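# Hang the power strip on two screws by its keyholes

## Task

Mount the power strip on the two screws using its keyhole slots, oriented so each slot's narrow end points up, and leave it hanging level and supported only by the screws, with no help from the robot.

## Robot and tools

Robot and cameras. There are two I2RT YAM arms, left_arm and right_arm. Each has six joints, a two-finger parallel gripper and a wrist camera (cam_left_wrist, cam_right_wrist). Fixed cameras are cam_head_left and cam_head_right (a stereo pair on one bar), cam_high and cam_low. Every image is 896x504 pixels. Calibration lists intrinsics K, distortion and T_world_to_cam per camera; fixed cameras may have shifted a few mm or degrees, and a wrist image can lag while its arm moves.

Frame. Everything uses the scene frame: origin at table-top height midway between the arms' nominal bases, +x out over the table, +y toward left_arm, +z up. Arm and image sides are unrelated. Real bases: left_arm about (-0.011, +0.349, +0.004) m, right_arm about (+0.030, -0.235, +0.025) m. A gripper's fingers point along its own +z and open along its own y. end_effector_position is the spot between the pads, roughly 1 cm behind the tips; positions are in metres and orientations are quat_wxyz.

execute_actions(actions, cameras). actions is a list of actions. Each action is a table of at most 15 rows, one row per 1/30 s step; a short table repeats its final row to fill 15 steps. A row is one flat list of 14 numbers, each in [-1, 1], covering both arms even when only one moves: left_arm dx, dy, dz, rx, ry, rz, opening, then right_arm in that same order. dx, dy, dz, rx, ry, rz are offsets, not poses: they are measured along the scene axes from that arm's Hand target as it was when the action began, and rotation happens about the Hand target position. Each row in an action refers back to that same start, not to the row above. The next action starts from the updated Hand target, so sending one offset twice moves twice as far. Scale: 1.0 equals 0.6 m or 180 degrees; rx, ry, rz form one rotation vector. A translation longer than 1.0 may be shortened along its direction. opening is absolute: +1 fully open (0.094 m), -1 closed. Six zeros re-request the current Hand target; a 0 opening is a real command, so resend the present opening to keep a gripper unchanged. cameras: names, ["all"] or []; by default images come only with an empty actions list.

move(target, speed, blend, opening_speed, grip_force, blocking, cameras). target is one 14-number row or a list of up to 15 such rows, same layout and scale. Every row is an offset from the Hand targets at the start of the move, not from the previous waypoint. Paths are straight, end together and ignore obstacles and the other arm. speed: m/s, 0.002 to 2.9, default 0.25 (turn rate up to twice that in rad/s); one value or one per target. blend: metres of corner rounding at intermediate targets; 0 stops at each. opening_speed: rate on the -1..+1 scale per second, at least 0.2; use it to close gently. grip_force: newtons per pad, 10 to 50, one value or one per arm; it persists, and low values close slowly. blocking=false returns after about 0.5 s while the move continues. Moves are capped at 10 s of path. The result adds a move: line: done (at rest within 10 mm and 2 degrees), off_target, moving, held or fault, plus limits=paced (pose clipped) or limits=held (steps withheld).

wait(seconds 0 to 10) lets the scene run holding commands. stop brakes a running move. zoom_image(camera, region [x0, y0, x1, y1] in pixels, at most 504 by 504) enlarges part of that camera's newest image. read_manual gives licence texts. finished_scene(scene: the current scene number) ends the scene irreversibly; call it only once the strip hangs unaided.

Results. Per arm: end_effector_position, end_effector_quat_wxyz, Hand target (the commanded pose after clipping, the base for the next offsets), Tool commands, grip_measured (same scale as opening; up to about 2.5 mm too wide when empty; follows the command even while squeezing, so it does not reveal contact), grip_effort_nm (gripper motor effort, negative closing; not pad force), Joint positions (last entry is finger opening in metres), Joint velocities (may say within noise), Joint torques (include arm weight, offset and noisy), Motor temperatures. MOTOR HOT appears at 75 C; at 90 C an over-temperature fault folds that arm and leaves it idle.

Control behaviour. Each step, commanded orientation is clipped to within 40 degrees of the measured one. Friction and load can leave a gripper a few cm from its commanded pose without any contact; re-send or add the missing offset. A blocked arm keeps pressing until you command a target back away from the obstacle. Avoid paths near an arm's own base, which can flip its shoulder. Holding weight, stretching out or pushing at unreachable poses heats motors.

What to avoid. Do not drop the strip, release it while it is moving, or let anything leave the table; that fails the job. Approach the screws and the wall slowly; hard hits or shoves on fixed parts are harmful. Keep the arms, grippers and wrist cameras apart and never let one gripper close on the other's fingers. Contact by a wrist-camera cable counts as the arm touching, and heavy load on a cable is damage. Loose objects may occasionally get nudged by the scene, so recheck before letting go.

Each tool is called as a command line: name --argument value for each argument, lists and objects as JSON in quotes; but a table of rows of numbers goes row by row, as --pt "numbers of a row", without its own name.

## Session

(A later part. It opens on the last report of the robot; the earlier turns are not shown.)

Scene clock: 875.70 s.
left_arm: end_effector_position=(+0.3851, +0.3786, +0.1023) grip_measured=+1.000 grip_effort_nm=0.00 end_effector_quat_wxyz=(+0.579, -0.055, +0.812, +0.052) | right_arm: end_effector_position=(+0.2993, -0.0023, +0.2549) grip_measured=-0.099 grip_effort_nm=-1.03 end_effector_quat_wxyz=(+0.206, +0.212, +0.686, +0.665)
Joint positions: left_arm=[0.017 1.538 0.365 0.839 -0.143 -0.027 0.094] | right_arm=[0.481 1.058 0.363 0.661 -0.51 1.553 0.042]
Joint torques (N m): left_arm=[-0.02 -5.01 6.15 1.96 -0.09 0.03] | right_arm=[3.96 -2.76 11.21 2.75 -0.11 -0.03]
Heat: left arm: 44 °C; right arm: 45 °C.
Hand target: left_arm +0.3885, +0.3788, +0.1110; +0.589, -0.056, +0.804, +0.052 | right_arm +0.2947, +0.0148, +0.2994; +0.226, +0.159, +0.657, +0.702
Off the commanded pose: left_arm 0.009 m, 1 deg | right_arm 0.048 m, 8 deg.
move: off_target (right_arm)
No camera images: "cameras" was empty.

move --target '[0,0,0,0,0,0,1,0.0057,0.0082,0,0,0,0,-0.2]' --speed 0.03 --cameras '["cam_high","cam_head_right"]'

zoom_image --camera "cam_high" --region '[330, 120, 430, 190]'

zoom_image --camera "cam_high" --region '[420, 170, 520, 240]'

Scene clock: 877.40 s.
left_arm: end_effector_position=(+0.3851, +0.3786, +0.1023) grip_measured=+1.000 grip_effort_nm=0.00 end_effector_quat_wxyz=(+0.579, -0.055, +0.812, +0.052) | right_arm: end_effector_position=(+0.2993, -0.0022, +0.2550) grip_measured=-0.099 grip_effort_nm=-1.03 end_effector_quat_wxyz=(+0.209, +0.212, +0.686, +0.664)
Joint positions: left_arm=[0.017 1.538 0.365 0.839 -0.143 -0.027 0.094] | right_arm=[0.485 1.056 0.363 0.659 -0.502 1.55 0.042]
Joint torques (N m): left_arm=[-0.03 -5.01 6.13 1.96 -0.08 0.03] | right_arm=[4.52 -1.09 12.12 2.9 -0.06 0]
Heat: left arm: 44 °C; right arm: 45 °C.
Hand target: left_arm +0.3885, +0.3788, +0.1110; +0.589, -0.056, +0.804, +0.052 | right_arm +0.2981, +0.0198, +0.2994; +0.226, +0.159, +0.657, +0.702
Off the commanded pose: left_arm 0.009 m, 1 deg | right_arm 0.050 m, 8 deg.
move: off_target (right_arm)
Images, in order (width x height): cam_head_right 896x504, cam_high 896x504.

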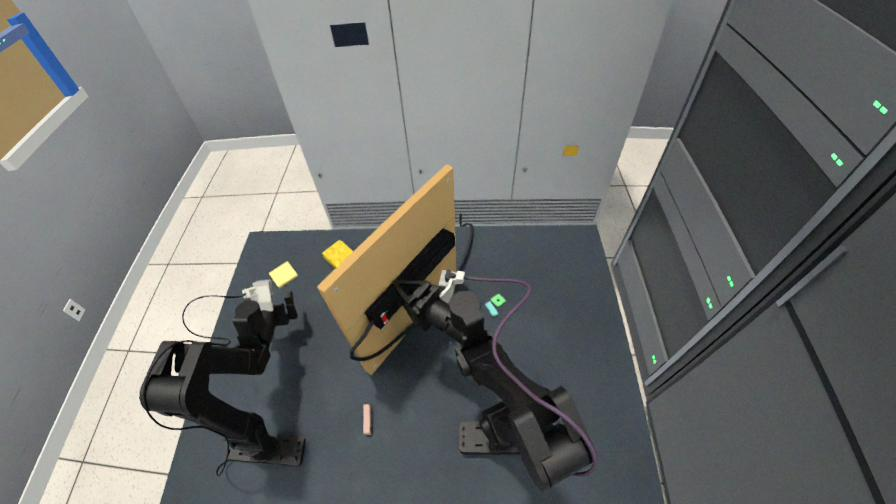

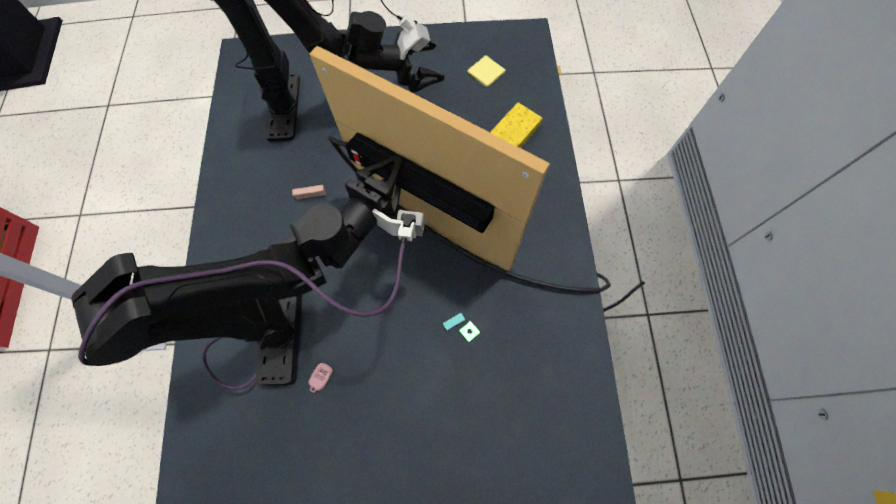

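Scaled by 5.040 from the camera's 896x504 image, which has a finer 1280x720 frame.

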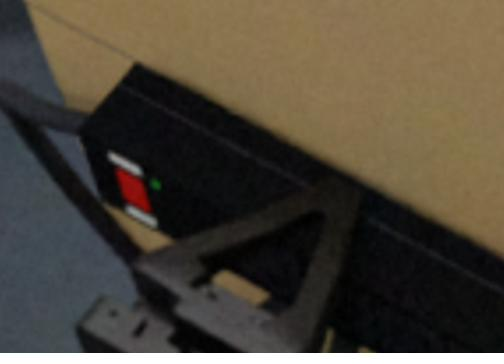

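Scaled by 5.040 from the camera's 896x504 image, which has a finer 1280x720 frame.

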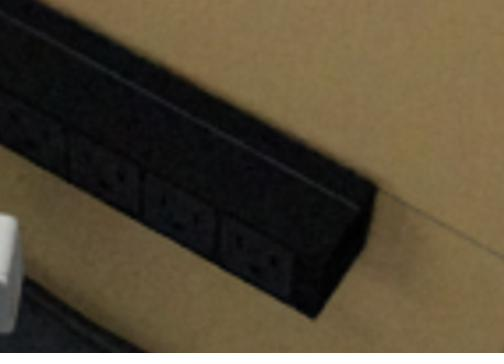

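move --target '[0,0,0,0,0,0,1,-0.012,-0.0165,0.045,-0.004,0.006,0,-0.2]' --speed 0.06 --cameras '[]'

Scene clock: 885.07 s.
left_arm: end_effector_position=(+0.3851, +0.3786, +0.1023) grip_measured=+1.000 grip_effort_nm=0.00 end_effector_quat_wxyz=(+0.579, -0.055, +0.812, +0.052) | right_arm: end_effector_position=(+0.2972, -0.0008, +0.2635) grip_measured=-0.099 grip_effort_nm=-1.03 end_effector_quat_wxyz=(+0.199, +0.219, +0.707, +0.642)
Joint positions: left_arm=[0.017 1.538 0.365 0.839 -0.143 -0.027 0.094] | right_arm=[0.495 0.997 0.448 0.439 -0.494 1.519 0.042]
Joint torques (N m): left_arm=[-0.03 -5.03 6.13 1.96 -0.09 0.03] | right_arm=[1.43 -5.56 12.4 2.87 -0.44 0.26]
Motor temperatures (°C): left_arm=[26 29 43 44 27 27 26] | right_arm=[28 29 47 44 26 25 26]
Heat: left arm: 44 °C; right arm: 47 °C.
Hand target: left_arm +0.3885, +0.3788, +0.1110; +0.589, -0.056, +0.804, +0.052 | right_arm +0.2910, +0.0099, +0.3264; +0.221, +0.164, +0.663, +0.696
Off the commanded pose: left_arm 0.009 m, 1 deg | right_arm 0.064 m, 11 deg.
move: off_target (right_arm)
No camera images: "cameras" was empty.

execute_actions --actions '[]' --cameras '["cam_head_left", "cam_high", "cam_right_wrist"]'

zoom_image --camera "cam_head_left" --region '[330, 210, 470, 380]'

zoom_image --camera "cam_high" --region '[320, 110, 510, 240]'

Scene clock: 886.07 s.
left_arm: end_effector_position=(+0.3851, +0.3786, +0.1023) grip_measured=+1.000 grip_effort_nm=0.00 end_effector_quat_wxyz=(+0.579, -0.055, +0.812, +0.052) | right_arm: end_effector_position=(+0.2972, -0.0008, +0.2635) grip_measured=-0.099 grip_effort_nm=-1.03 end_effector_quat_wxyz=(+0.199, +0.219, +0.707, +0.642)
Joint positions: left_arm=[0.017 1.538 0.365 0.839 -0.143 -0.027 0.094] | right_arm=[0.495 0.997 0.448 0.439 -0.494 1.519 0.042]
Joint velocities: within noise
Joint torques (N m): left_arm=[-0.03 -5.03 6.15 1.96 -0.09 0.03] | right_arm=[1.29 -5.57 12.36 2.88 -0.41 0.27]
Motor temperatures (°C): left_arm=[26 29 43 44 27 27 26] | right_arm=[28 30 47 44 26 25 26]
Heat: left arm: 44 °C; right arm: 47 °C.
Hand target: left_arm +0.3885, +0.3788, +0.1110; +0.589, -0.056, +0.804, +0.052 | right_arm +0.2910, +0.0099, +0.3264; +0.221, +0.164, +0.663, +0.696
Tool commands: left_gripper/opening=+1.0 right_gripper/opening=-0.2
Off the commanded pose: left_arm 0.009 m, 1 deg | right_arm 0.064 m, 11 deg.
camera_calibration:
cam_right_wrist: T_world_to_cam=[[-0.0274581, -0.068646, -0.997263, 0.275735], [-0.984695, 0.173628, 0.0151604, 0.324957], [0.172112, 0.982416, -0.0723628, 0.0587024], [0, 0, 0, 1]] pos_world=[0.317451, -0.0951638, 0.274302]
Images, in order (width x height): cam_head_left 896x504, cam_high 896x504, cam_right_wrist 896x504.

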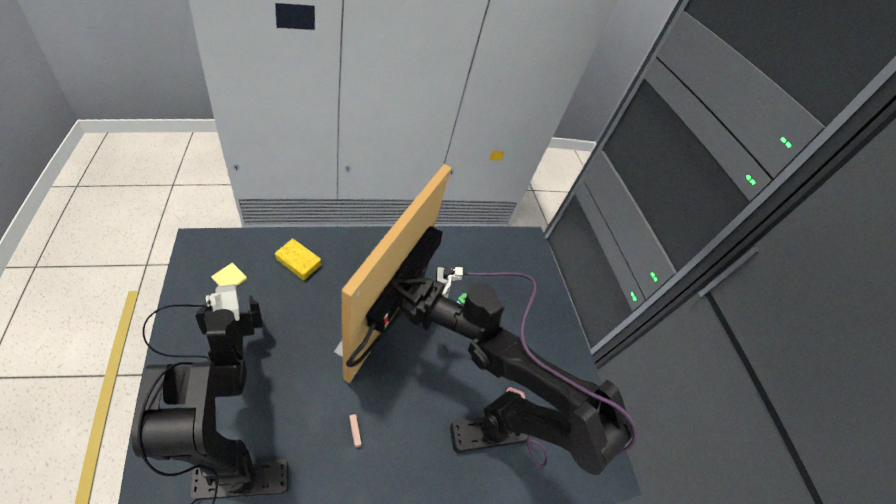

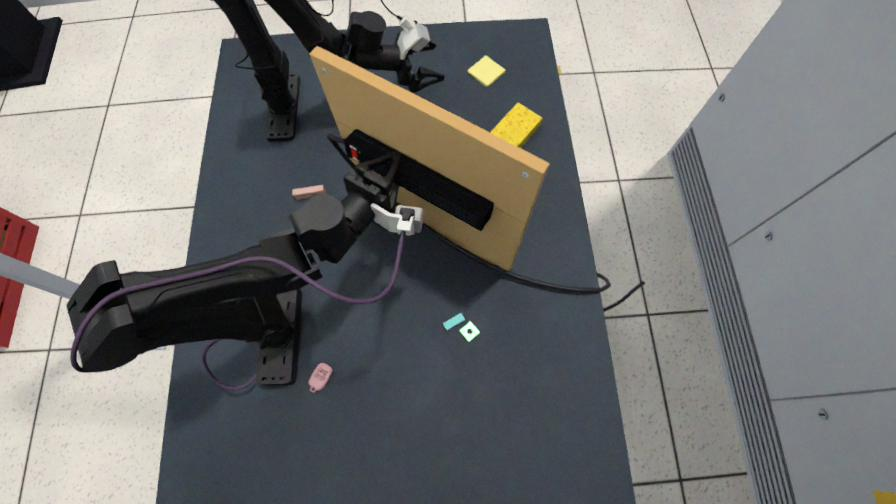

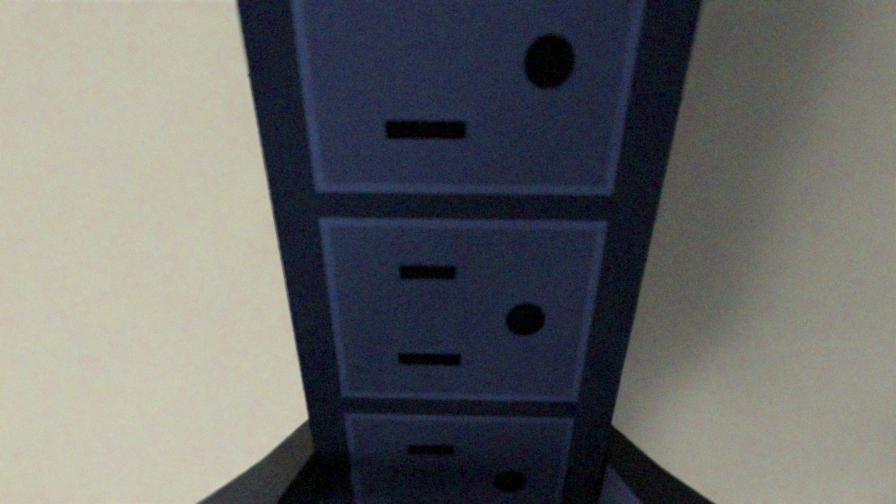

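Scaled by 2.965 from the camera's 896x504 image, which has a finer 1280x720 frame.

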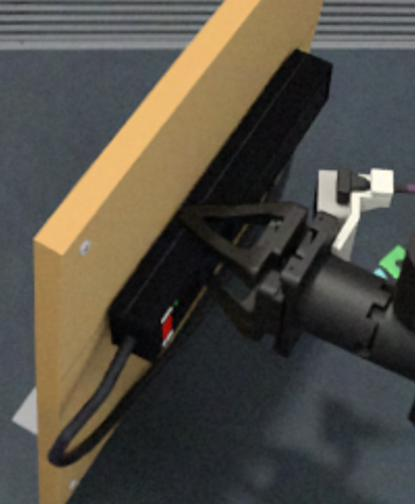

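Scaled by 2.653 from the camera's 896x504 image, which has a finer 1280x720 frame.

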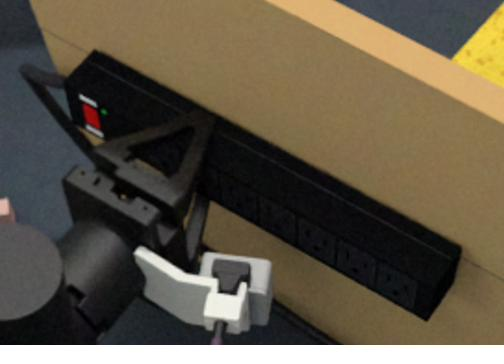

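move --target '[0,0,0,0,0,0,1,0,0,0.03,0.018,-0.012,0,-0.2]' --speed 0.05 --cameras '[]'

Scene clock: 889.33 s.
left_arm: end_effector_position=(+0.3851, +0.3786, +0.1023) grip_measured=+1.000 grip_effort_nm=0.00 end_effector_quat_wxyz=(+0.579, -0.055, +0.812, +0.052) | right_arm: end_effector_position=(+0.2937, +0.0011, +0.2977) grip_measured=-0.099 grip_effort_nm=-1.03 end_effector_quat_wxyz=(+0.216, +0.194, +0.677, +0.677)
Joint positions: left_arm=[0.017 1.538 0.365 0.839 -0.143 -0.027 0.094] | right_arm=[0.5 0.972 0.466 0.517 -0.503 1.546 0.042]
Joint torques (N m): left_arm=[-0.03 -5.03 6.15 1.96 -0.08 0.03] | right_arm=[1.25 -2 11.36 2.84 -0.24 0.41]
Heat: left arm: 44 °C; right arm: 47 °C.
Hand target: left_arm +0.3885, +0.3788, +0.1110; +0.589, -0.056, +0.804, +0.052 | right_arm +0.2910, +0.0099, +0.3444; +0.229, +0.157, +0.639, +0.718
Off the commanded pose: left_arm 0.009 m, 1 deg | right_arm 0.048 m, 8 deg.
move: off_target (right_arm)
No camera images: "cameras" was empty.

move --target '[0,0,0,0,0,0,1,0.0085,-0.012,-0.07,-0.001,0.004,0,-0.2]' --speed 0.06 --cameras '[]'

Scene clock: 891.47 s.
left_arm: end_effector_position=(+0.3851, +0.3786, +0.1023) grip_measured=+1.000 grip_effort_nm=0.00 end_effector_quat_wxyz=(+0.579, -0.055, +0.812, +0.052) | right_arm: end_effector_position=(+0.3022, -0.0002, +0.2809) grip_measured=-0.099 grip_effort_nm=-1.03 end_effector_quat_wxyz=(+0.219, +0.190, +0.664, +0.689)
Joint positions: left_arm=[0.017 1.538 0.365 0.839 -0.143 -0.027 0.094] | right_arm=[0.473 1.069 0.396 0.725 -0.532 1.568 0.042]
Joint torques (N m): left_arm=[-0.02 -5.03 6.15 1.96 -0.09 0.03] | right_arm=[0.18 -2.74 6.67 2.85 -0.3 0.23]
Heat: left arm: 44 °C; right arm: 46 °C.
Hand target: left_arm +0.3885, +0.3788, +0.1110; +0.589, -0.056, +0.804, +0.052 | right_arm +0.2960, +0.0027, +0.3024; +0.225, +0.161, +0.641, +0.716
Off the commanded pose: left_arm 0.009 m, 1 deg | right_arm 0.023 m, 5 deg.
move: off_target (right_arm)
No camera images: "cameras" was empty.

move --target '[0,0,0,0,0,0,1,-0.01,-0.0072,-0.0317,-0.0083,0.0167,0.0004,-0.2]' --speed 0.05 --cameras '[]'

Scene clock: 897.13 s.
left_arm: end_effector_position=(+0.3851, +0.3786, +0.1023) grip_measured=+1.000 grip_effort_nm=0.00 end_effector_quat_wxyz=(+0.579, -0.055, +0.812, +0.052) | right_arm: end_effector_position=(+0.2976, -0.0027, +0.2736) grip_measured=-0.099 grip_effort_nm=-1.03 end_effector_quat_wxyz=(+0.214, +0.190, +0.665, +0.690)
Joint positions: left_arm=[0.017 1.538 0.365 0.839 -0.143 -0.027 0.094] | right_arm=[0.465 1.061 0.363 0.749 -0.546 1.575 0.042]
Joint torques (N m): left_arm=[-0.05 -5.03 6.15 1.96 -0.09 0.03] | right_arm=[0.2 -4.21 6.06 2.18 -0.24 0.18]
Heat: left arm: 44 °C; right arm: 45 °C.
Hand target: left_arm +0.3885, +0.3788, +0.1110; +0.589, -0.056, +0.804, +0.052 | right_arm +0.2900, -0.0016, +0.2834; +0.209, +0.176, +0.656, +0.703
Off the commanded pose: left_arm 0.009 m, 1 deg | right_arm 0.012 m, 2 deg.
move: off_target (right_arm)
No camera images: "cameras" was empty.

move --target '[0,0,0,0,0,0,1,-0.0019,-0.0027,-0.0218,-0.0098,0.0153,0,-0.2]' --speed 0.05 --cameras '[]'

Scene clock: 899.37 s.
left_arm: end_effector_position=(+0.3851, +0.3786, +0.1023) grip_measured=+1.000 grip_effort_nm=0.00 end_effector_quat_wxyz=(+0.579, -0.055, +0.812, +0.052) | right_arm: end_effector_position=(+0.2949, -0.0046, +0.2532) grip_measured=-0.099 grip_effort_nm=-1.03 end_effector_quat_wxyz=(+0.193, +0.209, +0.687, +0.669)
Joint positions: left_arm=[0.017 1.538 0.365 0.839 -0.143 -0.027 0.094] | right_arm=[0.46 1.044 0.352 0.654 -0.554 1.566 0.042]
Joint torques (N m): left_arm=[-0.03 -5.03 6.13 1.96 -0.08 0.03] | right_arm=[0.18 -4.19 6.5 2.41 -0.21 0.17]
Heat: left arm: 44 °C; right arm: 45 °C.
Hand target: left_arm +0.3885, +0.3788, +0.1110; +0.589, -0.056, +0.804, +0.052 | right_arm +0.2889, -0.0032, +0.2704; +0.196, +0.190, +0.672, +0.688
Off the commanded pose: left_arm 0.009 m, 1 deg | right_arm 0.018 m, 4 deg.
move: off_target (right_arm)
No camera images: "cameras" was empty.

move --target '[0,0,0,0,0,0,1,0.0014,-0.0009,0.0378,0.0214,-0.0198,0,-0.2]' --speed 0.05 --cameras '[]'

Scene clock: 901.77 s.
left_arm: end_effector_position=(+0.3851, +0.3786, +0.1023) grip_measured=+1.000 grip_effort_nm=0.00 end_effector_quat_wxyz=(+0.579, -0.055, +0.812, +0.052) | right_arm: end_effector_position=(+0.2950, -0.0046, +0.2699) grip_measured=-0.099 grip_effort_nm=-1.03 end_effector_quat_wxyz=(+0.203, +0.199, +0.667, +0.689)
Joint positions: left_arm=[0.017 1.538 0.365 0.839 -0.143 -0.027 0.094] | right_arm=[0.46 1.044 0.352 0.729 -0.554 1.595 0.042]
Joint torques (N m): left_arm=[-0.03 -5.03 6.15 1.96 -0.08 0.03] | right_arm=[-0.16 -3.4 6.64 2.79 -0.29 0.23]
Heat: left arm: 44 °C; right arm: 44 °C.
Hand target: left_arm +0.3885, +0.3788, +0.1110; +0.589, -0.056, +0.804, +0.052 | right_arm +0.2897, -0.0038, +0.2931; +0.211, +0.175, +0.642, +0.716
Off the commanded pose: left_arm 0.009 m, 1 deg | right_arm 0.024 m, 5 deg.
move: off_target (right_arm)
No camera images: "cameras" was empty.

move --target '[0,0,0,0,0,0,1,0.0066,0.0096,-0.007,-0.0046,0.0031,0,-0.2]' --speed 0.04 --cameras '[]'

Scene clock: 903.63 s.
left_arm: end_effector_position=(+0.3851, +0.3786, +0.1023) grip_measured=+1.000 grip_effort_nm=0.00 end_effector_quat_wxyz=(+0.579, -0.055, +0.812, +0.052) | right_arm: end_effector_position=(+0.2974, -0.0041, +0.2671) grip_measured=-0.099 grip_effort_nm=-1.03 end_effector_quat_wxyz=(+0.203, +0.202, +0.668, +0.687)
Joint positions: left_arm=[0.017 1.538 0.365 0.839 -0.143 -0.027 0.094] | right_arm=[0.46 1.062 0.352 0.741 -0.55 1.595 0.042]
Joint torques (N m): left_arm=[-0.02 -5.03 6.13 1.96 -0.09 0.02] | right_arm=[1.44 -1.92 7.61 2.61 -0.14 0.2]
Heat: left arm: 44 °C; right arm: 44 °C.
Hand target: left_arm +0.3885, +0.3788, +0.1110; +0.589, -0.056, +0.804, +0.052 | right_arm +0.2937, +0.0020, +0.2888; +0.209, +0.177, +0.648, +0.711
Off the commanded pose: left_arm 0.009 m, 1 deg | right_arm 0.023 m, 5 deg.
move: off_target (right_arm)
No camera images: "cameras" was empty.

move --target '[0,0,0,0,0,0,1,-0.0016,0.0011,-0.0218,-0.0149,0.0076,0,-0.2]' --speed 0.04 --cameras '[]'

Scene clock: 905.80 s.
left_arm: end_effector_position=(+0.3851, +0.3786, +0.1023) grip_measured=+1.000 grip_effort_nm=0.00 end_effector_quat_wxyz=(+0.579, -0.055, +0.812, +0.052) | right_arm: end_effector_position=(+0.2979, -0.0039, +0.2607) grip_measured=-0.099 grip_effort_nm=-1.03 end_effector_quat_wxyz=(+0.208, +0.200, +0.677, +0.677)
Joint positions: left_arm=[0.017 1.538 0.365 0.839 -0.143 -0.027 0.094] | right_arm=[0.464 1.062 0.352 0.713 -0.542 1.562 0.042]
Joint torques (N m): left_arm=[-0.03 -5.03 6.13 1.96 -0.08 0.03] | right_arm=[1.51 -2.56 7.73 2.24 -0.19 0.17]
Heat: left arm: 44 °C; right arm: 44 °C.
Hand target: left_arm +0.3885, +0.3788, +0.1110; +0.589, -0.056, +0.804, +0.052 | right_arm +0.2928, +0.0027, +0.2757; +0.205, +0.180, +0.667, +0.693
Off the commanded pose: left_arm 0.009 m, 1 deg | right_arm 0.017 m, 3 deg.
move: off_target (right_arm)
No camera images: "cameras" was empty.

move --target '[0,0,0,0,0,0,1,-0.0035,0.0024,-0.004,0.0018,0.0028,0,-0.2]' --speed 0.04 --cameras '[]'

Scene clock: 907.27 s.
left_arm: end_effector_position=(+0.3851, +0.3786, +0.1023) grip_measured=+1.000 grip_effort_nm=0.00 end_effector_quat_wxyz=(+0.579, -0.055, +0.812, +0.052) | right_arm: end_effector_position=(+0.2981, -0.0028, +0.2601) grip_measured=-0.099 grip_effort_nm=-1.03 end_effector_quat_wxyz=(+0.209, +0.203, +0.677, +0.676)
Joint positions: left_arm=[0.017 1.538 0.365 0.839 -0.143 -0.027 0.094] | right_arm=[0.474 1.062 0.352 0.71 -0.525 1.563 0.042]
Joint torques (N m): left_arm=[-0.03 -5.03 6.13 1.96 -0.08 0.03] | right_arm=[1.55 -2.62 6.78 2.33 -0.22 0.27]
Heat: left arm: 44 °C; right arm: 44 °C.
Hand target: left_arm +0.3885, +0.3788, +0.1110; +0.589, -0.056, +0.804, +0.052 | right_arm +0.2906, +0.0041, +0.2733; +0.202, +0.184, +0.666, +0.694
Off the commanded pose: left_arm 0.009 m, 1 deg | right_arm 0.017 m, 3 deg.
move: off_target (right_arm)
No camera images: "cameras" was empty.

move --pt "0 0 0 0 0 0 1 -0.0054 0.0098 0 0.0015 0.0023 0 -0.2" --pt "0 0 0 0 0 0 1 -0.0109 0.0135 0 0.0015 0.0023 0 -0.2" --pt "0 0 0 0 0 0 1 -0.0109 0.0135 -0.01 -0.0048 0.0065 0 -0.2" --pt "0 0 0 0 0 0 1 0.0083 0.0003 -0.01 -0.0048 0.0065 0 -0.2" --pt "0 0 0 0 0 0 1 0.0165 -0.0053 -0.01 -0.0048 0.0065 0 -0.2" --pt "0 0 0 0 0 0 1 0.0165 -0.0053 0.0067 0.0057 -0.0005 0 -0.2" --pt "0 0 0 0 0 0 1 -0.0054 0.0098 0.0067 0.0057 -0.0005 0 -0.2" --pt "0 0 0 0 0 0 1 -0.0109 0.0135 0.0067 0.0057 -0.0005 0 -0.2" --pt "0 0 0 0 0 0 1 0.0028 0.0041 0 0.0015 0.0023 0 -0.2" --speed 0.03 --blend '[0.002,0.002,0.002,0.002,0.002,0.002,0.002,0.002,0]' --cameras '[]'

Scene clock: 913.30 s.
left_arm: end_effector_position=(+0.3851, +0.3786, +0.1023) grip_measured=+1.000 grip_effort_nm=0.00 end_effector_quat_wxyz=(+0.579, -0.055, +0.812, +0.052) | right_arm: end_effector_position=(+0.2989, -0.0023, +0.2549) grip_measured=-0.099 grip_effort_nm=-1.03 end_effector_quat_wxyz=(+0.211, +0.215, +0.677, +0.672)
Joint positions: left_arm=[0.017 1.538 0.365 0.839 -0.143 -0.027 0.094] | right_arm=[0.491 1.066 0.342 0.715 -0.489 1.57 0.042]
Joint torques (N m): left_arm=[-0.03 -5.01 6.15 1.96 -0.08 0.03] | right_arm=[0.77 -1.89 8.18 2.42 -0.47 0.24]
Heat: left arm: 44 °C; right arm: 43 °C.
Hand target: left_arm +0.3885, +0.3788, +0.1110; +0.589, -0.056, +0.804, +0.052 | right_arm +0.2923, +0.0066, +0.2734; +0.199, +0.187, +0.665, +0.695
Off the commanded pose: left_arm 0.009 m, 1 deg | right_arm 0.022 m, 5 deg.
move: off_target (right_arm)
No camera images: "cameras" was empty.

move --pt "0 0 0 0 0 0 1 -0.0142 -0.0206 0 0 0 0 -0.2" --pt "0 0 0 0 0 0 1 -0.0273 -0.0614 0.0443 0.0119 -0.0243 -0.0066 -0.2" --pt "0 0 0 0 0 0 1 0.0132 -0.0023 0.0443 0.0119 -0.0243 -0.0066 -0.2" --speed '[0.06,0.08,0.05]' --blend '[0.01,0.004,0]' --cameras '[]'

Scene clock: 923.77 s.
left_arm: end_effector_position=(+0.3851, +0.3786, +0.1023) grip_measured=+1.000 grip_effort_nm=0.00 end_effector_quat_wxyz=(+0.579, -0.055, +0.812, +0.052) | right_arm: end_effector_position=(+0.2988, -0.0032, +0.2573) grip_measured=-0.099 grip_effort_nm=-1.03 end_effector_quat_wxyz=(+0.204, +0.211, +0.674, +0.677)
Joint positions: left_arm=[0.017 1.538 0.365 0.839 -0.143 -0.027 0.094] | right_arm=[0.474 1.071 0.344 0.728 -0.52 1.582 0.042]
Joint torques (N m): left_arm=[-0.02 -5.03 6.15 1.96 -0.09 0.03] | right_arm=[1.13 -2.26 10.62 2.78 -0.14 0.09]
Heat: left arm: 44 °C; right arm: 43 °C.
Hand target: left_arm +0.3885, +0.3788, +0.1110; +0.589, -0.056, +0.804, +0.052 | right_arm +0.3003, +0.0052, +0.2999; +0.228, +0.171, +0.642, +0.712
Off the commanded pose: left_arm 0.009 m, 1 deg | right_arm 0.043 m, 8 deg.
move: off_target (right_arm); blend cut to 0.0071 m at target 1
No camera images: "cameras" was empty.

move --target '[0,0,0,0,0,0,1,0.0038,0.0055,0,-0.0019,-0.0028,0,-0.2]' --speed 0.03 --cameras '[]'

Scene clock: 925.63 s.
left_arm: end_effector_position=(+0.3851, +0.3786, +0.1023) grip_measured=+1.000 grip_effort_nm=0.00 end_effector_quat_wxyz=(+0.579, -0.055, +0.812, +0.052) | right_arm: end_effector_position=(+0.3016, +0.0002, +0.2590) grip_measured=-0.099 grip_effort_nm=-1.03 end_effector_quat_wxyz=(+0.208, +0.208, +0.674, +0.677)
Joint positions: left_arm=[0.017 1.538 0.365 0.839 -0.143 -0.027 0.094] | right_arm=[0.484 1.093 0.357 0.742 -0.51 1.574 0.042]
Joint torques (N m): left_arm=[-0.03 -5.04 6.13 1.97 -0.08 0.03] | right_arm=[1.29 -2.7 10.41 2.73 -0.11 0]
Heat: left arm: 44 °C; right arm: 43 °C.
Hand target: left_arm +0.3885, +0.3788, +0.1110; +0.589, -0.056, +0.804, +0.052 | right_arm +0.3026, +0.0084, +0.2999; +0.231, +0.167, +0.643, +0.711
Off the commanded pose: left_arm 0.009 m, 1 deg | right_arm 0.042 m, 7 deg.
move: off_target (right_arm)
No camera images: "cameras" was empty.

move --target '[0,0,0,0,0,0,1,0.0038,0.0055,0,0,0,0,-0.2]' --speed 0.03 --cameras '["cam_high","cam_head_right"]'

zoom_image --camera "cam_high" --region '[320, 110, 510, 240]'

Scene clock: 927.00 s.
left_arm: end_effector_position=(+0.3851, +0.3786, +0.1023) grip_measured=+1.000 grip_effort_nm=0.00 end_effector_quat_wxyz=(+0.579, -0.055, +0.812, +0.052) | right_arm: end_effector_position=(+0.3039, +0.0013, +0.2593) grip_measured=-0.099 grip_effort_nm=-1.03 end_effector_quat_wxyz=(+0.211, +0.209, +0.673, +0.677)
Joint positions: left_arm=[0.017 1.538 0.365 0.839 -0.143 -0.027 0.094] | right_arm=[0.489 1.105 0.362 0.75 -0.499 1.572 0.042]
Joint torques (N m): left_arm=[-0.02 -5.01 6.15 1.96 -0.09 0.03] | right_arm=[1.44 -2.18 11.07 2.77 -0.17 0.06]
Heat: left arm: 44 °C; right arm: 44 °C.
Hand target: left_arm +0.3885, +0.3788, +0.1110; +0.589, -0.056, +0.804, +0.052 | right_arm +0.3047, +0.0118, +0.2999; +0.231, +0.167, +0.643, +0.711
Off the commanded pose: left_arm 0.009 m, 1 deg | right_arm 0.042 m, 7 deg.
move: off_target (right_arm)
Images, in order (width x height): cam_head_right 896x504, cam_high 896x504.

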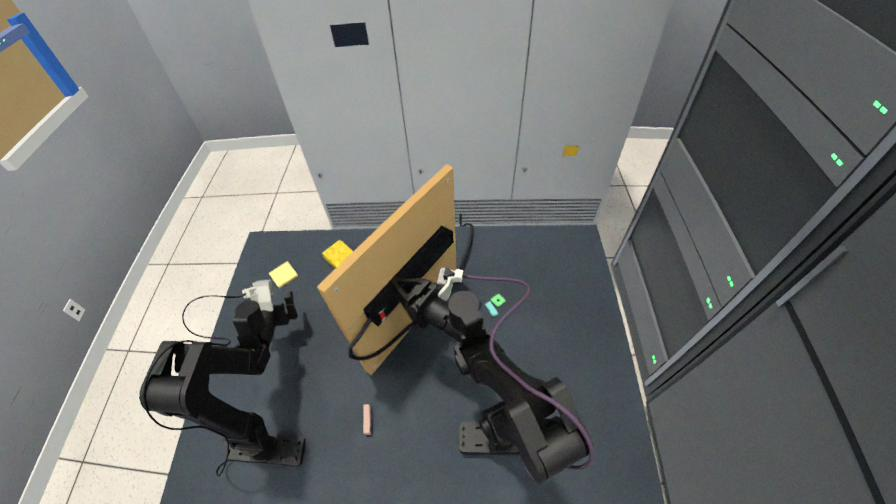

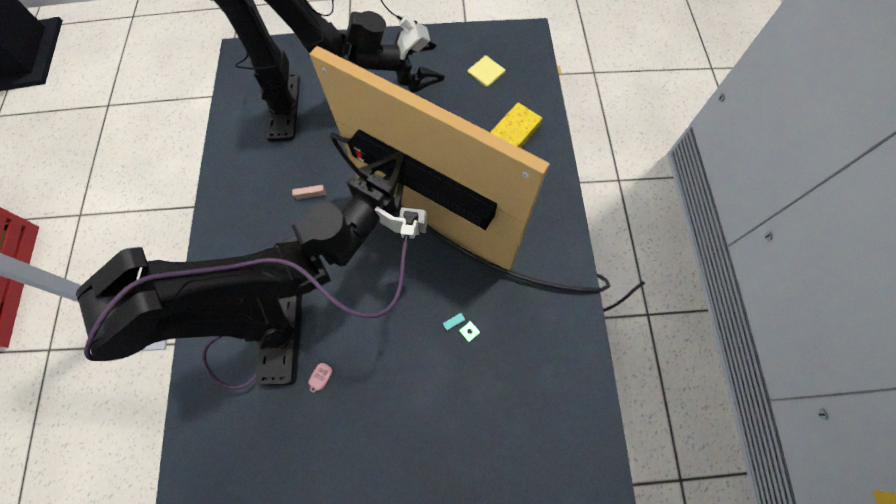

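Scaled by 2.653 from the camera's 896x504 image, which has a finer 1280x720 frame.

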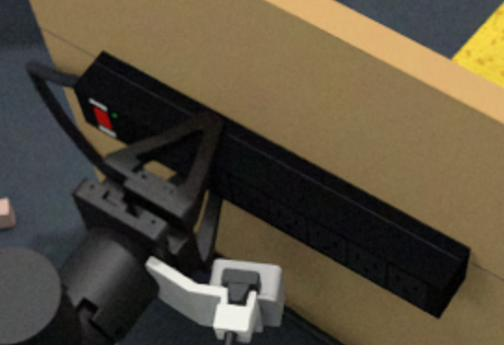

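move --target '[0,0,0,0,0,0,1,-0.0101,-0.0147,-0.0165,-0.0161,0.0108,0,-0.2]' --speed 0.04 --cameras '[]'

Scene clock: 930.07 s.
left_arm: end_effector_position=(+0.3851, +0.3786, +0.1023) grip_measured=+1.000 grip_effort_nm=0.00 end_effector_quat_wxyz=(+0.579, -0.055, +0.812, +0.052) | right_arm: end_effector_position=(+0.3030, +0.0002, +0.2563) grip_measured=-0.099 grip_effort_nm=-1.03 end_effector_quat_wxyz=(+0.211, +0.208, +0.685, +0.666)
Joint positions: left_arm=[0.017 1.538 0.365 0.839 -0.143 -0.027 0.094] | right_arm=[0.485 1.082 0.375 0.679 -0.503 1.545 0.042]
Joint torques (N m): left_arm=[-0.03 -5.03 6.15 1.96 -0.08 0.03] | right_arm=[-0.36 -5.38 9.61 2.22 -0.38 0.03]
Heat: left arm: 44 °C; right arm: 44 °C.
Hand target: left_arm +0.3885, +0.3788, +0.1110; +0.589, -0.056, +0.804, +0.052 | right_arm +0.2988, +0.0029, +0.2900; +0.224, +0.173, +0.665, +0.691
Off the commanded pose: left_arm 0.009 m, 1 deg | right_arm 0.034 m, 6 deg.
move: off_target (right_arm)
No camera images: "cameras" was empty.

move --target '[0,0,0,0,0,0,1,0,0,-0.02,-0.0225,0.0165,0,-0.2]' --speed 0.04 --cameras '[]'

Scene clock: 932.60 s.
left_arm: end_effector_position=(+0.3851, +0.3786, +0.1023) grip_measured=+1.000 grip_effort_nm=0.00 end_effector_quat_wxyz=(+0.579, -0.055, +0.812, +0.052) | right_arm: end_effector_position=(+0.3030, +0.0001, +0.2563) grip_measured=-0.099 grip_effort_nm=-1.03 end_effector_quat_wxyz=(+0.209, +0.209, +0.698, +0.652)
Joint positions: left_arm=[0.017 1.538 0.365 0.839 -0.143 -0.027 0.094] | right_arm=[0.484 1.058 0.407 0.579 -0.505 1.517 0.042]
Joint torques (N m): left_arm=[-0.03 -5.03 6.15 1.96 -0.08 0.03] | right_arm=[-0.25 -5.23 10.04 1.65 -0.36 -0.13]
Heat: left arm: 44 °C; right arm: 44 °C.
Hand target: left_arm +0.3885, +0.3788, +0.1110; +0.589, -0.056, +0.804, +0.052 | right_arm +0.2988, +0.0029, +0.2780; +0.213, +0.183, +0.694, +0.663
Off the commanded pose: left_arm 0.009 m, 1 deg | right_arm 0.022 m, 3 deg.
move: off_target (right_arm)
No camera images: "cameras" was empty.

move --target '[0,0,0,0,0,0,1,0.0009,0.0014,-0.035,-0.0143,0.0102,0,-0.2]' --speed 0.05 --cameras '[]'

Scene clock: 935.63 s.
left_arm: end_effector_position=(+0.3851, +0.3786, +0.1023) grip_measured=+1.000 grip_effort_nm=0.00 end_effector_quat_wxyz=(+0.579, -0.055, +0.812, +0.052) | right_arm: end_effector_position=(+0.3030, +0.0001, +0.2559) grip_measured=-0.099 grip_effort_nm=-1.03 end_effector_quat_wxyz=(+0.209, +0.208, +0.699, +0.651)
Joint positions: left_arm=[0.017 1.538 0.365 0.839 -0.143 -0.027 0.094] | right_arm=[0.484 1.058 0.407 0.578 -0.505 1.514 0.042]
Joint torques (N m): left_arm=[-0.03 -5.01 6.13 1.97 -0.09 0.03] | right_arm=[0.01 -2.81 8.4 1.47 -0.35 -0.39]
Heat: left arm: 44 °C; right arm: 45 °C.
Hand target: left_arm +0.3885, +0.3788, +0.1110; +0.589, -0.056, +0.804, +0.052 | right_arm +0.2993, +0.0037, +0.2569; +0.206, +0.189, +0.712, +0.644
Off the commanded pose: left_arm 0.009 m, 1 deg | right_arm 0.005 m, 3 deg.
move: off_target (right_arm)
No camera images: "cameras" was empty.

move --target '[0,0,0,0,0,0,1,-0.0055,0.0038,0,0.0012,0.0018,0,-0.2]' --speed 0.03 --cameras '[]'

move --target '[0,0,0,0,0,0,1,-0.0041,0.0028,-0.004,0.0012,0.0018,0,-0.2]' --speed 0.03 --cameras '[]'

Scene clock: 937.47 s.
left_arm: end_effector_position=(+0.3851, +0.3786, +0.1023) grip_measured=+1.000 grip_effort_nm=0.00 end_effector_quat_wxyz=(+0.579, -0.055, +0.812, +0.052) | right_arm: end_effector_position=(+0.3030, +0.0002, +0.2558) grip_measured=-0.099 grip_effort_nm=-1.03 end_effector_quat_wxyz=(+0.209, +0.209, +0.699, +0.651)
Joint positions: left_arm=[0.017 1.538 0.365 0.839 -0.143 -0.027 0.094] | right_arm=[0.485 1.058 0.407 0.577 -0.503 1.514 0.042]
Joint torques (N m): left_arm=[-0.02 -5.03 6.15 1.96 -0.08 0.03] | right_arm=[1.48 -3.77 8.1 1.43 -0.2 -0.31]
Heat: left arm: 44 °C; right arm: 45 °C.
Hand target: left_arm +0.3885, +0.3788, +0.1110; +0.589, -0.056, +0.804, +0.052 | right_arm +0.2960, +0.0060, +0.2569; +0.204, +0.191, +0.712, +0.645
Off the commanded pose: left_arm 0.009 m, 1 deg | right_arm 0.009 m, 3 deg.
move: off_target (right_arm)
No camera images: "cameras" was empty.

Scene clock: 938.20 s.
left_arm: end_effector_position=(+0.3851, +0.3786, +0.1023) grip_measured=+1.000 grip_effort_nm=0.00 end_effector_quat_wxyz=(+0.579, -0.055, +0.812, +0.052) | right_arm: end_effector_position=(+0.3030, +0.0004, +0.2560) grip_measured=-0.099 grip_effort_nm=-1.03 end_effector_quat_wxyz=(+0.212, +0.211, +0.699, +0.650)
Joint positions: left_arm=[0.017 1.538 0.365 0.839 -0.143 -0.027 0.094] | right_arm=[0.491 1.055 0.407 0.574 -0.491 1.514 0.042]
Joint torques (N m): left_arm=[-0.03 -5.01 6.15 1.96 -0.09 0.03] | right_arm=[2.21 -3.7 7.02 1.59 -0.23 -0.24]
Heat: left arm: 44 °C; right arm: 45 °C.
Hand target: left_arm +0.3885, +0.3788, +0.1110; +0.589, -0.056, +0.804, +0.052 | right_arm +0.2936, +0.0077, +0.2545; +0.201, +0.193, +0.711, +0.645
Off the commanded pose: left_arm 0.009 m, 1 deg | right_arm 0.012 m, 3 deg.
move: off_target (right_arm)
No camera images: "cameras" was empty.

move --target '[0,0,0,0,0,0,1,0.001,0.0014,-0.012,0.0161,-0.0108,0,-0.2]' --speed 0.04 --cameras '[]'

Scene clock: 940.33 s.
left_arm: end_effector_position=(+0.3851, +0.3786, +0.1023) grip_measured=+1.000 grip_effort_nm=0.00 end_effector_quat_wxyz=(+0.579, -0.055, +0.812, +0.052) | right_arm: end_effector_position=(+0.3019, +0.0014, +0.2443) grip_measured=-0.099 grip_effort_nm=-1.03 end_effector_quat_wxyz=(+0.217, +0.206, +0.693, +0.656)
Joint positions: left_arm=[0.017 1.538 0.365 0.839 -0.143 -0.027 0.094] | right_arm=[0.499 1.098 0.352 0.693 -0.482 1.517 0.042]
Joint torques (N m): left_arm=[-0.03 -5.03 6.15 1.96 -0.08 0.03] | right_arm=[1.61 -1.78 5.63 2.36 -0.3 0.04]
Heat: left arm: 44 °C; right arm: 44 °C.
Hand target: left_arm +0.3885, +0.3788, +0.1110; +0.589, -0.056, +0.804, +0.052 | right_arm +0.2941, +0.0086, +0.2474; +0.208, +0.187, +0.691, +0.666
Off the commanded pose: left_arm 0.009 m, 1 deg | right_arm 0.011 m, 3 deg.
move: off_target (right_arm)
No camera images: "cameras" was empty.

move --target '[0,0,0,0,0,0,1,0,0,-0.005,0.0115,0.005,0,-0.2]' --speed 0.03 --cameras '["cam_high","cam_head_right"]'

zoom_image --camera "cam_high" --region '[320, 110, 510, 240]'

Scene clock: 942.70 s.
left_arm: end_effector_position=(+0.3851, +0.3786, +0.1023) grip_measured=+1.000 grip_effort_nm=0.00 end_effector_quat_wxyz=(+0.579, -0.055, +0.812, +0.052) | right_arm: end_effector_position=(+0.3021, +0.0017, +0.2433) grip_measured=-0.099 grip_effort_nm=-1.03 end_effector_quat_wxyz=(+0.214, +0.209, +0.682, +0.667)
Joint positions: left_arm=[0.017 1.538 0.365 0.839 -0.143 -0.027 0.094] | right_arm=[0.499 1.129 0.328 0.781 -0.484 1.55 0.042]
Joint torques (N m): left_arm=[-0.03 -5.04 6.13 1.96 -0.08 0.02] | right_arm=[1.61 -2.13 5.27 2.28 -0.3 0.2]
Heat: left arm: 44 °C; right arm: 44 °C.
Hand target: left_arm +0.3885, +0.3788, +0.1110; +0.589, -0.056, +0.804, +0.052 | right_arm +0.2941, +0.0086, +0.2445; +0.199, +0.196, +0.680, +0.677
Off the commanded pose: left_arm 0.009 m, 1 deg | right_arm 0.011 m, 2 deg.
move: off_target (right_arm)
Images, in order (width x height): cam_head_right 896x504, cam_high 896x504.

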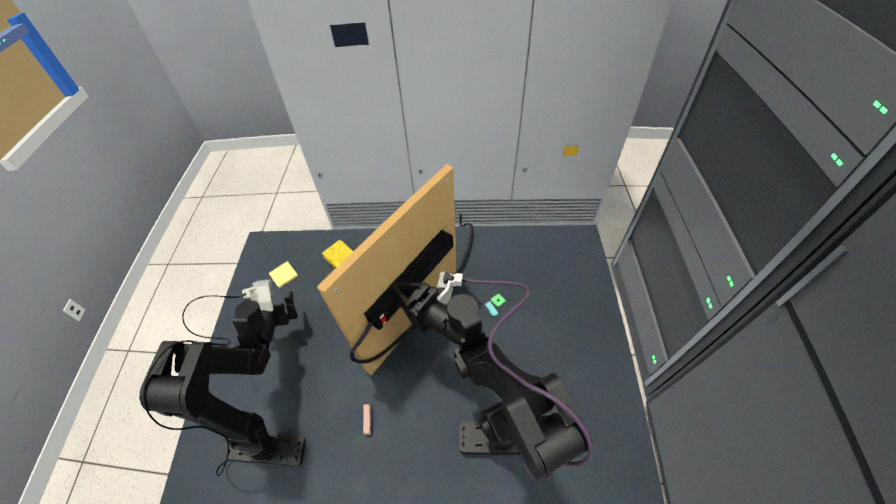

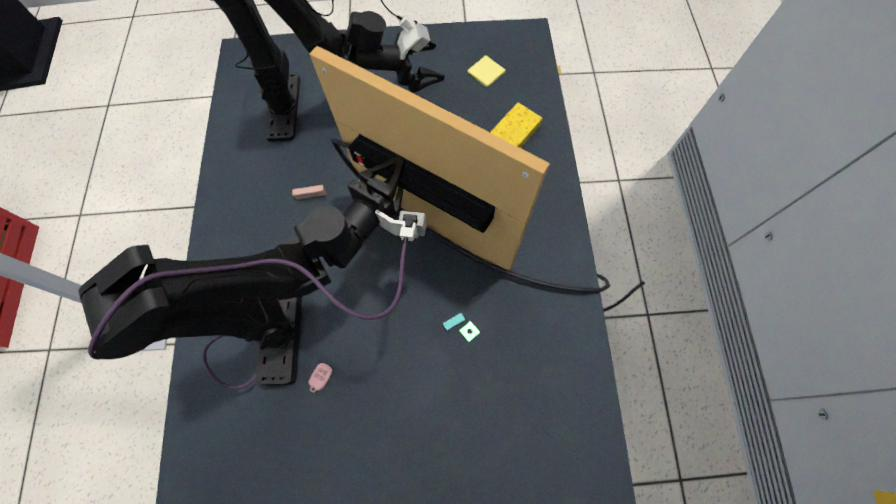

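Scaled by 2.653 from the camera's 896x504 image, which has a finer 1280x720 frame.

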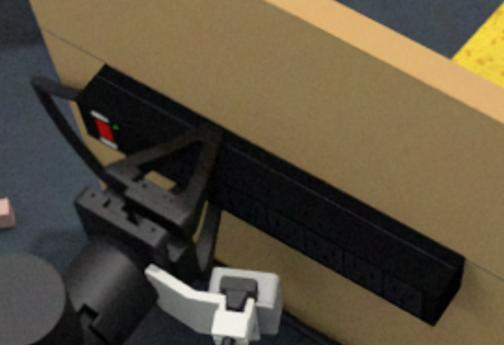

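zoom_image --camera "cam_high" --region '[335, 120, 395, 162]'

zoom_image --camera "cam_high" --region '[465, 185, 525, 227]'

Scaled by 8.400 from the camera's 896x504 image, which has a finer 1280x720 frame.

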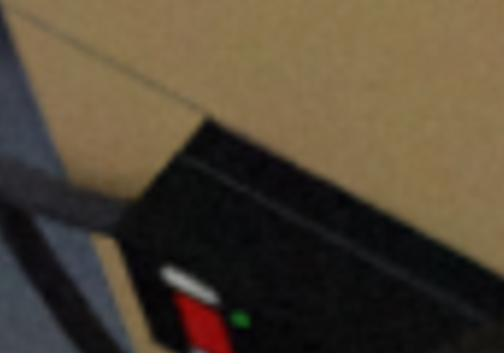

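Scaled by 8.400 from the camera's 896x504 image, which has a finer 1280x720 frame.

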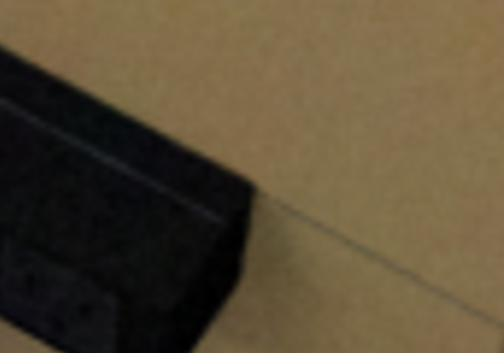

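move --pt "0 0 0 0 0 0 1 0 0 0.0467 0.0212 -0.0142 0 -0.2" --speed 0.04 --cameras '[]'

Scene clock: 946.80 s.
left_arm: end_effector_position=(+0.3851, +0.3786, +0.1023) grip_measured=+1.000 grip_effort_nm=0.00 end_effector_quat_wxyz=(+0.579, -0.055, +0.812, +0.052) | right_arm: end_effector_position=(+0.3019, +0.0019, +0.2434) grip_measured=-0.099 grip_effort_nm=-1.03 end_effector_quat_wxyz=(+0.206, +0.216, +0.680, +0.670)
Joint positions: left_arm=[0.017 1.538 0.365 0.839 -0.143 -0.027 0.094] | right_arm=[0.5 1.129 0.328 0.782 -0.484 1.571 0.042]
Joint torques (N m): left_arm=[-0.03 -5.01 6.13 1.96 -0.08 0.03] | right_arm=[1.4 -4.3 7.13 2.72 -0.24 0.38]
Heat: left arm: 44 °C; right arm: 43 °C.
Hand target: left_arm +0.3885, +0.3788, +0.1110; +0.589, -0.056, +0.804, +0.052 | right_arm +0.2942, +0.0086, +0.2724; +0.208, +0.188, +0.653, +0.704
Off the commanded pose: left_arm 0.009 m, 1 deg | right_arm 0.031 m, 6 deg.
move: off_target (right_arm)
No camera images: "cameras" was empty.

move --pt "0 0 0 0 0 0 1 -0.0057 -0.0082 0 0 0 0 -0.2" --speed 0.04 --cameras '[]'

Scene clock: 948.40 s.
left_arm: end_effector_position=(+0.3851, +0.3786, +0.1023) grip_measured=+1.000 grip_effort_nm=0.00 end_effector_quat_wxyz=(+0.579, -0.055, +0.812, +0.052) | right_arm: end_effector_position=(+0.3014, +0.0015, +0.2447) grip_measured=-0.099 grip_effort_nm=-1.03 end_effector_quat_wxyz=(+0.205, +0.218, +0.678, +0.671)
Joint positions: left_arm=[0.017 1.538 0.365 0.839 -0.143 -0.027 0.094] | right_arm=[0.499 1.122 0.328 0.778 -0.484 1.579 0.042]
Joint torques (N m): left_arm=[-0.03 -5.03 6.13 1.96 -0.08 0.03] | right_arm=[0.49 -6.05 6.26 2.63 -0.37 0.28]
Heat: left arm: 44 °C; right arm: 43 °C.
Hand target: left_arm +0.3885, +0.3788, +0.1110; +0.589, -0.056, +0.804, +0.052 | right_arm +0.2907, +0.0037, +0.2724; +0.208, +0.188, +0.653, +0.704
Off the commanded pose: left_arm 0.009 m, 1 deg | right_arm 0.030 m, 6 deg.
move: off_target (right_arm)
No camera images: "cameras" was empty.

move --pt "0 0 0 0 0 0 1 0.0038 0.0055 -0.002 -0.002 -0.003 0 -0.2" --speed 0.04 --cameras '[]'

Scene clock: 951.30 s.
left_arm: end_effector_position=(+0.3851, +0.3786, +0.1023) grip_measured=+1.000 grip_effort_nm=0.00 end_effector_quat_wxyz=(+0.579, -0.055, +0.812, +0.052) | right_arm: end_effector_position=(+0.3014, +0.0015, +0.2447) grip_measured=-0.099 grip_effort_nm=-1.03 end_effector_quat_wxyz=(+0.205, +0.218, +0.678, +0.671)
Joint positions: left_arm=[0.017 1.538 0.365 0.839 -0.143 -0.027 0.094] | right_arm=[0.499 1.122 0.328 0.778 -0.484 1.579 0.042]
Joint torques (N m): left_arm=[-0.03 -5.04 6.15 1.96 -0.08 0.03] | right_arm=[1.1 -4.16 6.6 2.8 -0.32 0.14]
Heat: left arm: 44 °C; right arm: 43 °C.
Hand target: left_arm +0.3885, +0.3788, +0.1110; +0.589, -0.056, +0.804, +0.052 | right_arm +0.2930, +0.0070, +0.2712; +0.212, +0.184, +0.654, +0.703
Off the commanded pose: left_arm 0.009 m, 1 deg | right_arm 0.028 m, 6 deg.
move: off_target (right_arm)
No camera images: "cameras" was empty.

move --target '[0,0,0,0,0,0,1,0,0,0,0,0,0,0.4]' --speed 0.04 --opening_speed 0.4 --cameras '["cam_high","cam_head_right","cam_right_wrist"]'

zoom_image --camera "cam_high" --region '[320, 110, 510, 240]'

Scene clock: 953.60 s.
left_arm: end_effector_position=(+0.3851, +0.3786, +0.1023) grip_measured=+1.000 grip_effort_nm=0.00 end_effector_quat_wxyz=(+0.579, -0.055, +0.812, +0.052) | right_arm: end_effector_position=(+0.2980, +0.0044, +0.2556) grip_measured=+0.399 grip_effort_nm=0.08 end_effector_quat_wxyz=(+0.203, +0.206, +0.666, +0.687)
Joint positions: left_arm=[0.017 1.538 0.365 0.839 -0.143 -0.027 0.094] | right_arm=[0.505 1.122 0.328 0.826 -0.499 1.597 0.066]
Joint torques (N m): left_arm=[-0.03 -5.04 6.13 1.96 -0.08 0.03] | right_arm=[0.64 -3.78 6.39 2.33 -0.17 0]
Heat: left arm: 44 °C; right arm: 43 °C.
Hand target: left_arm +0.3885, +0.3788, +0.1110; +0.589, -0.056, +0.804, +0.052 | right_arm +0.2931, +0.0069, +0.2712; +0.212, +0.184, +0.654, +0.703
Off the commanded pose: left_arm 0.009 m, 1 deg | right_arm 0.017 m, 4 deg.
move: off_target (right_arm)
camera_calibration:
cam_right_wrist: T_world_to_cam=[[0.0319675, 0.0402856, -0.998677, 0.250485], [-0.986507, 0.161789, -0.0250515, 0.335738], [0.160565, 0.986003, 0.044914, 0.0263656], [0, 0, 0, 1]] pos_world=[0.318968, -0.0904062, 0.25738]
Images, in order (width x height): cam_head_right 896x504, cam_high 896x504, cam_right_wrist 896x504.

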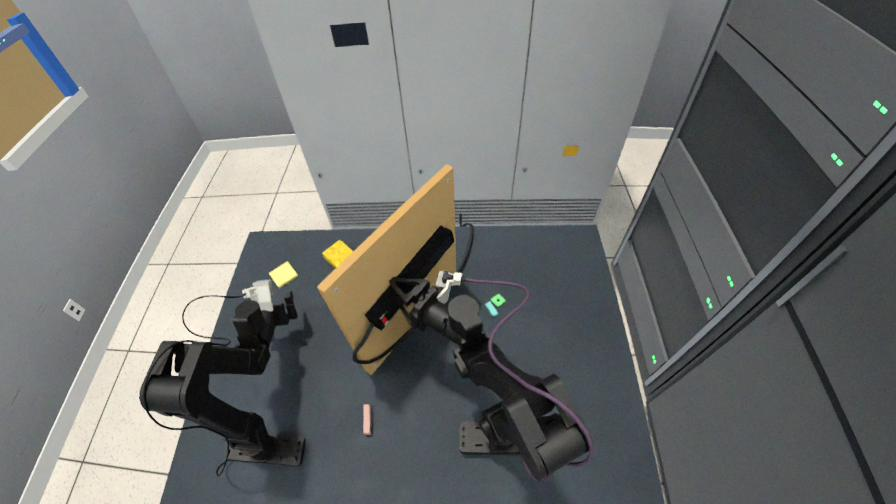

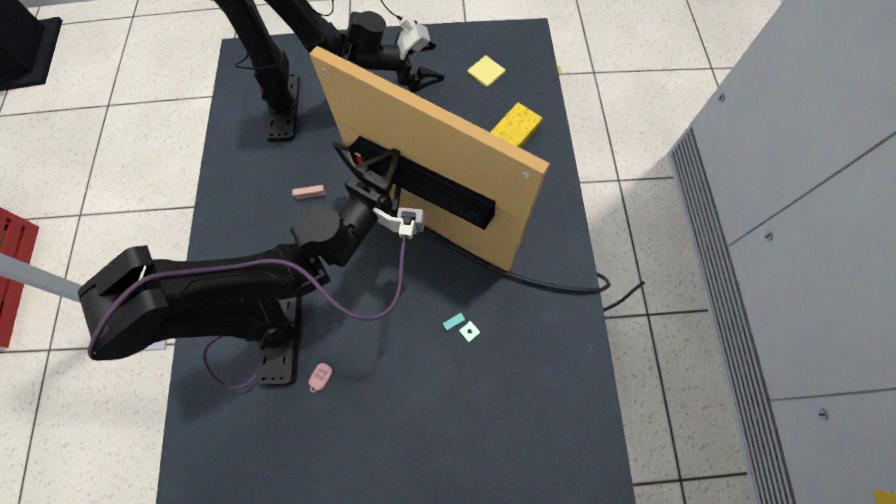

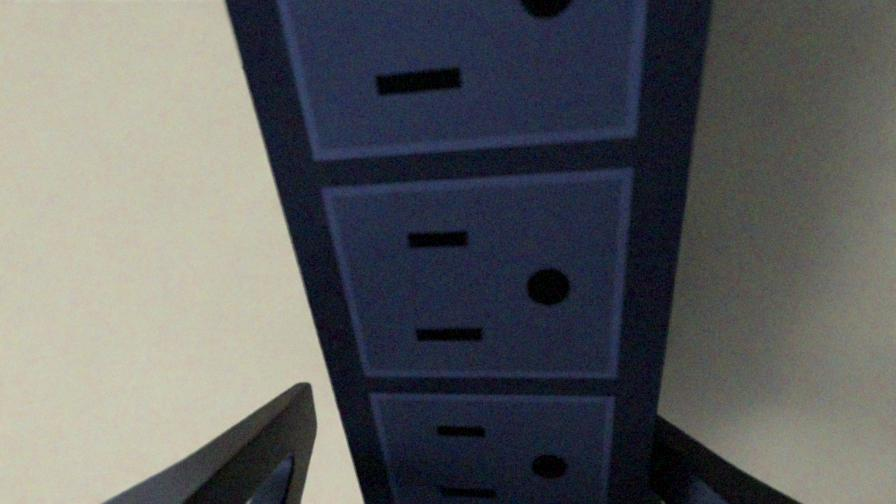

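Scaled by 2.653 from the camera's 896x504 image, which has a finer 1280x720 frame.

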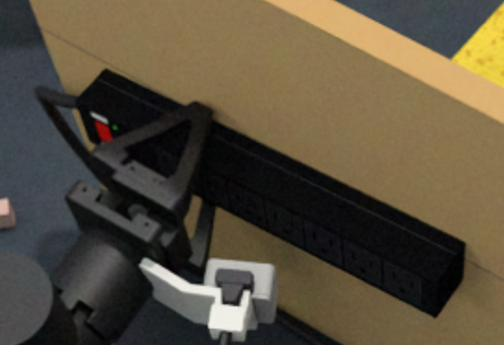

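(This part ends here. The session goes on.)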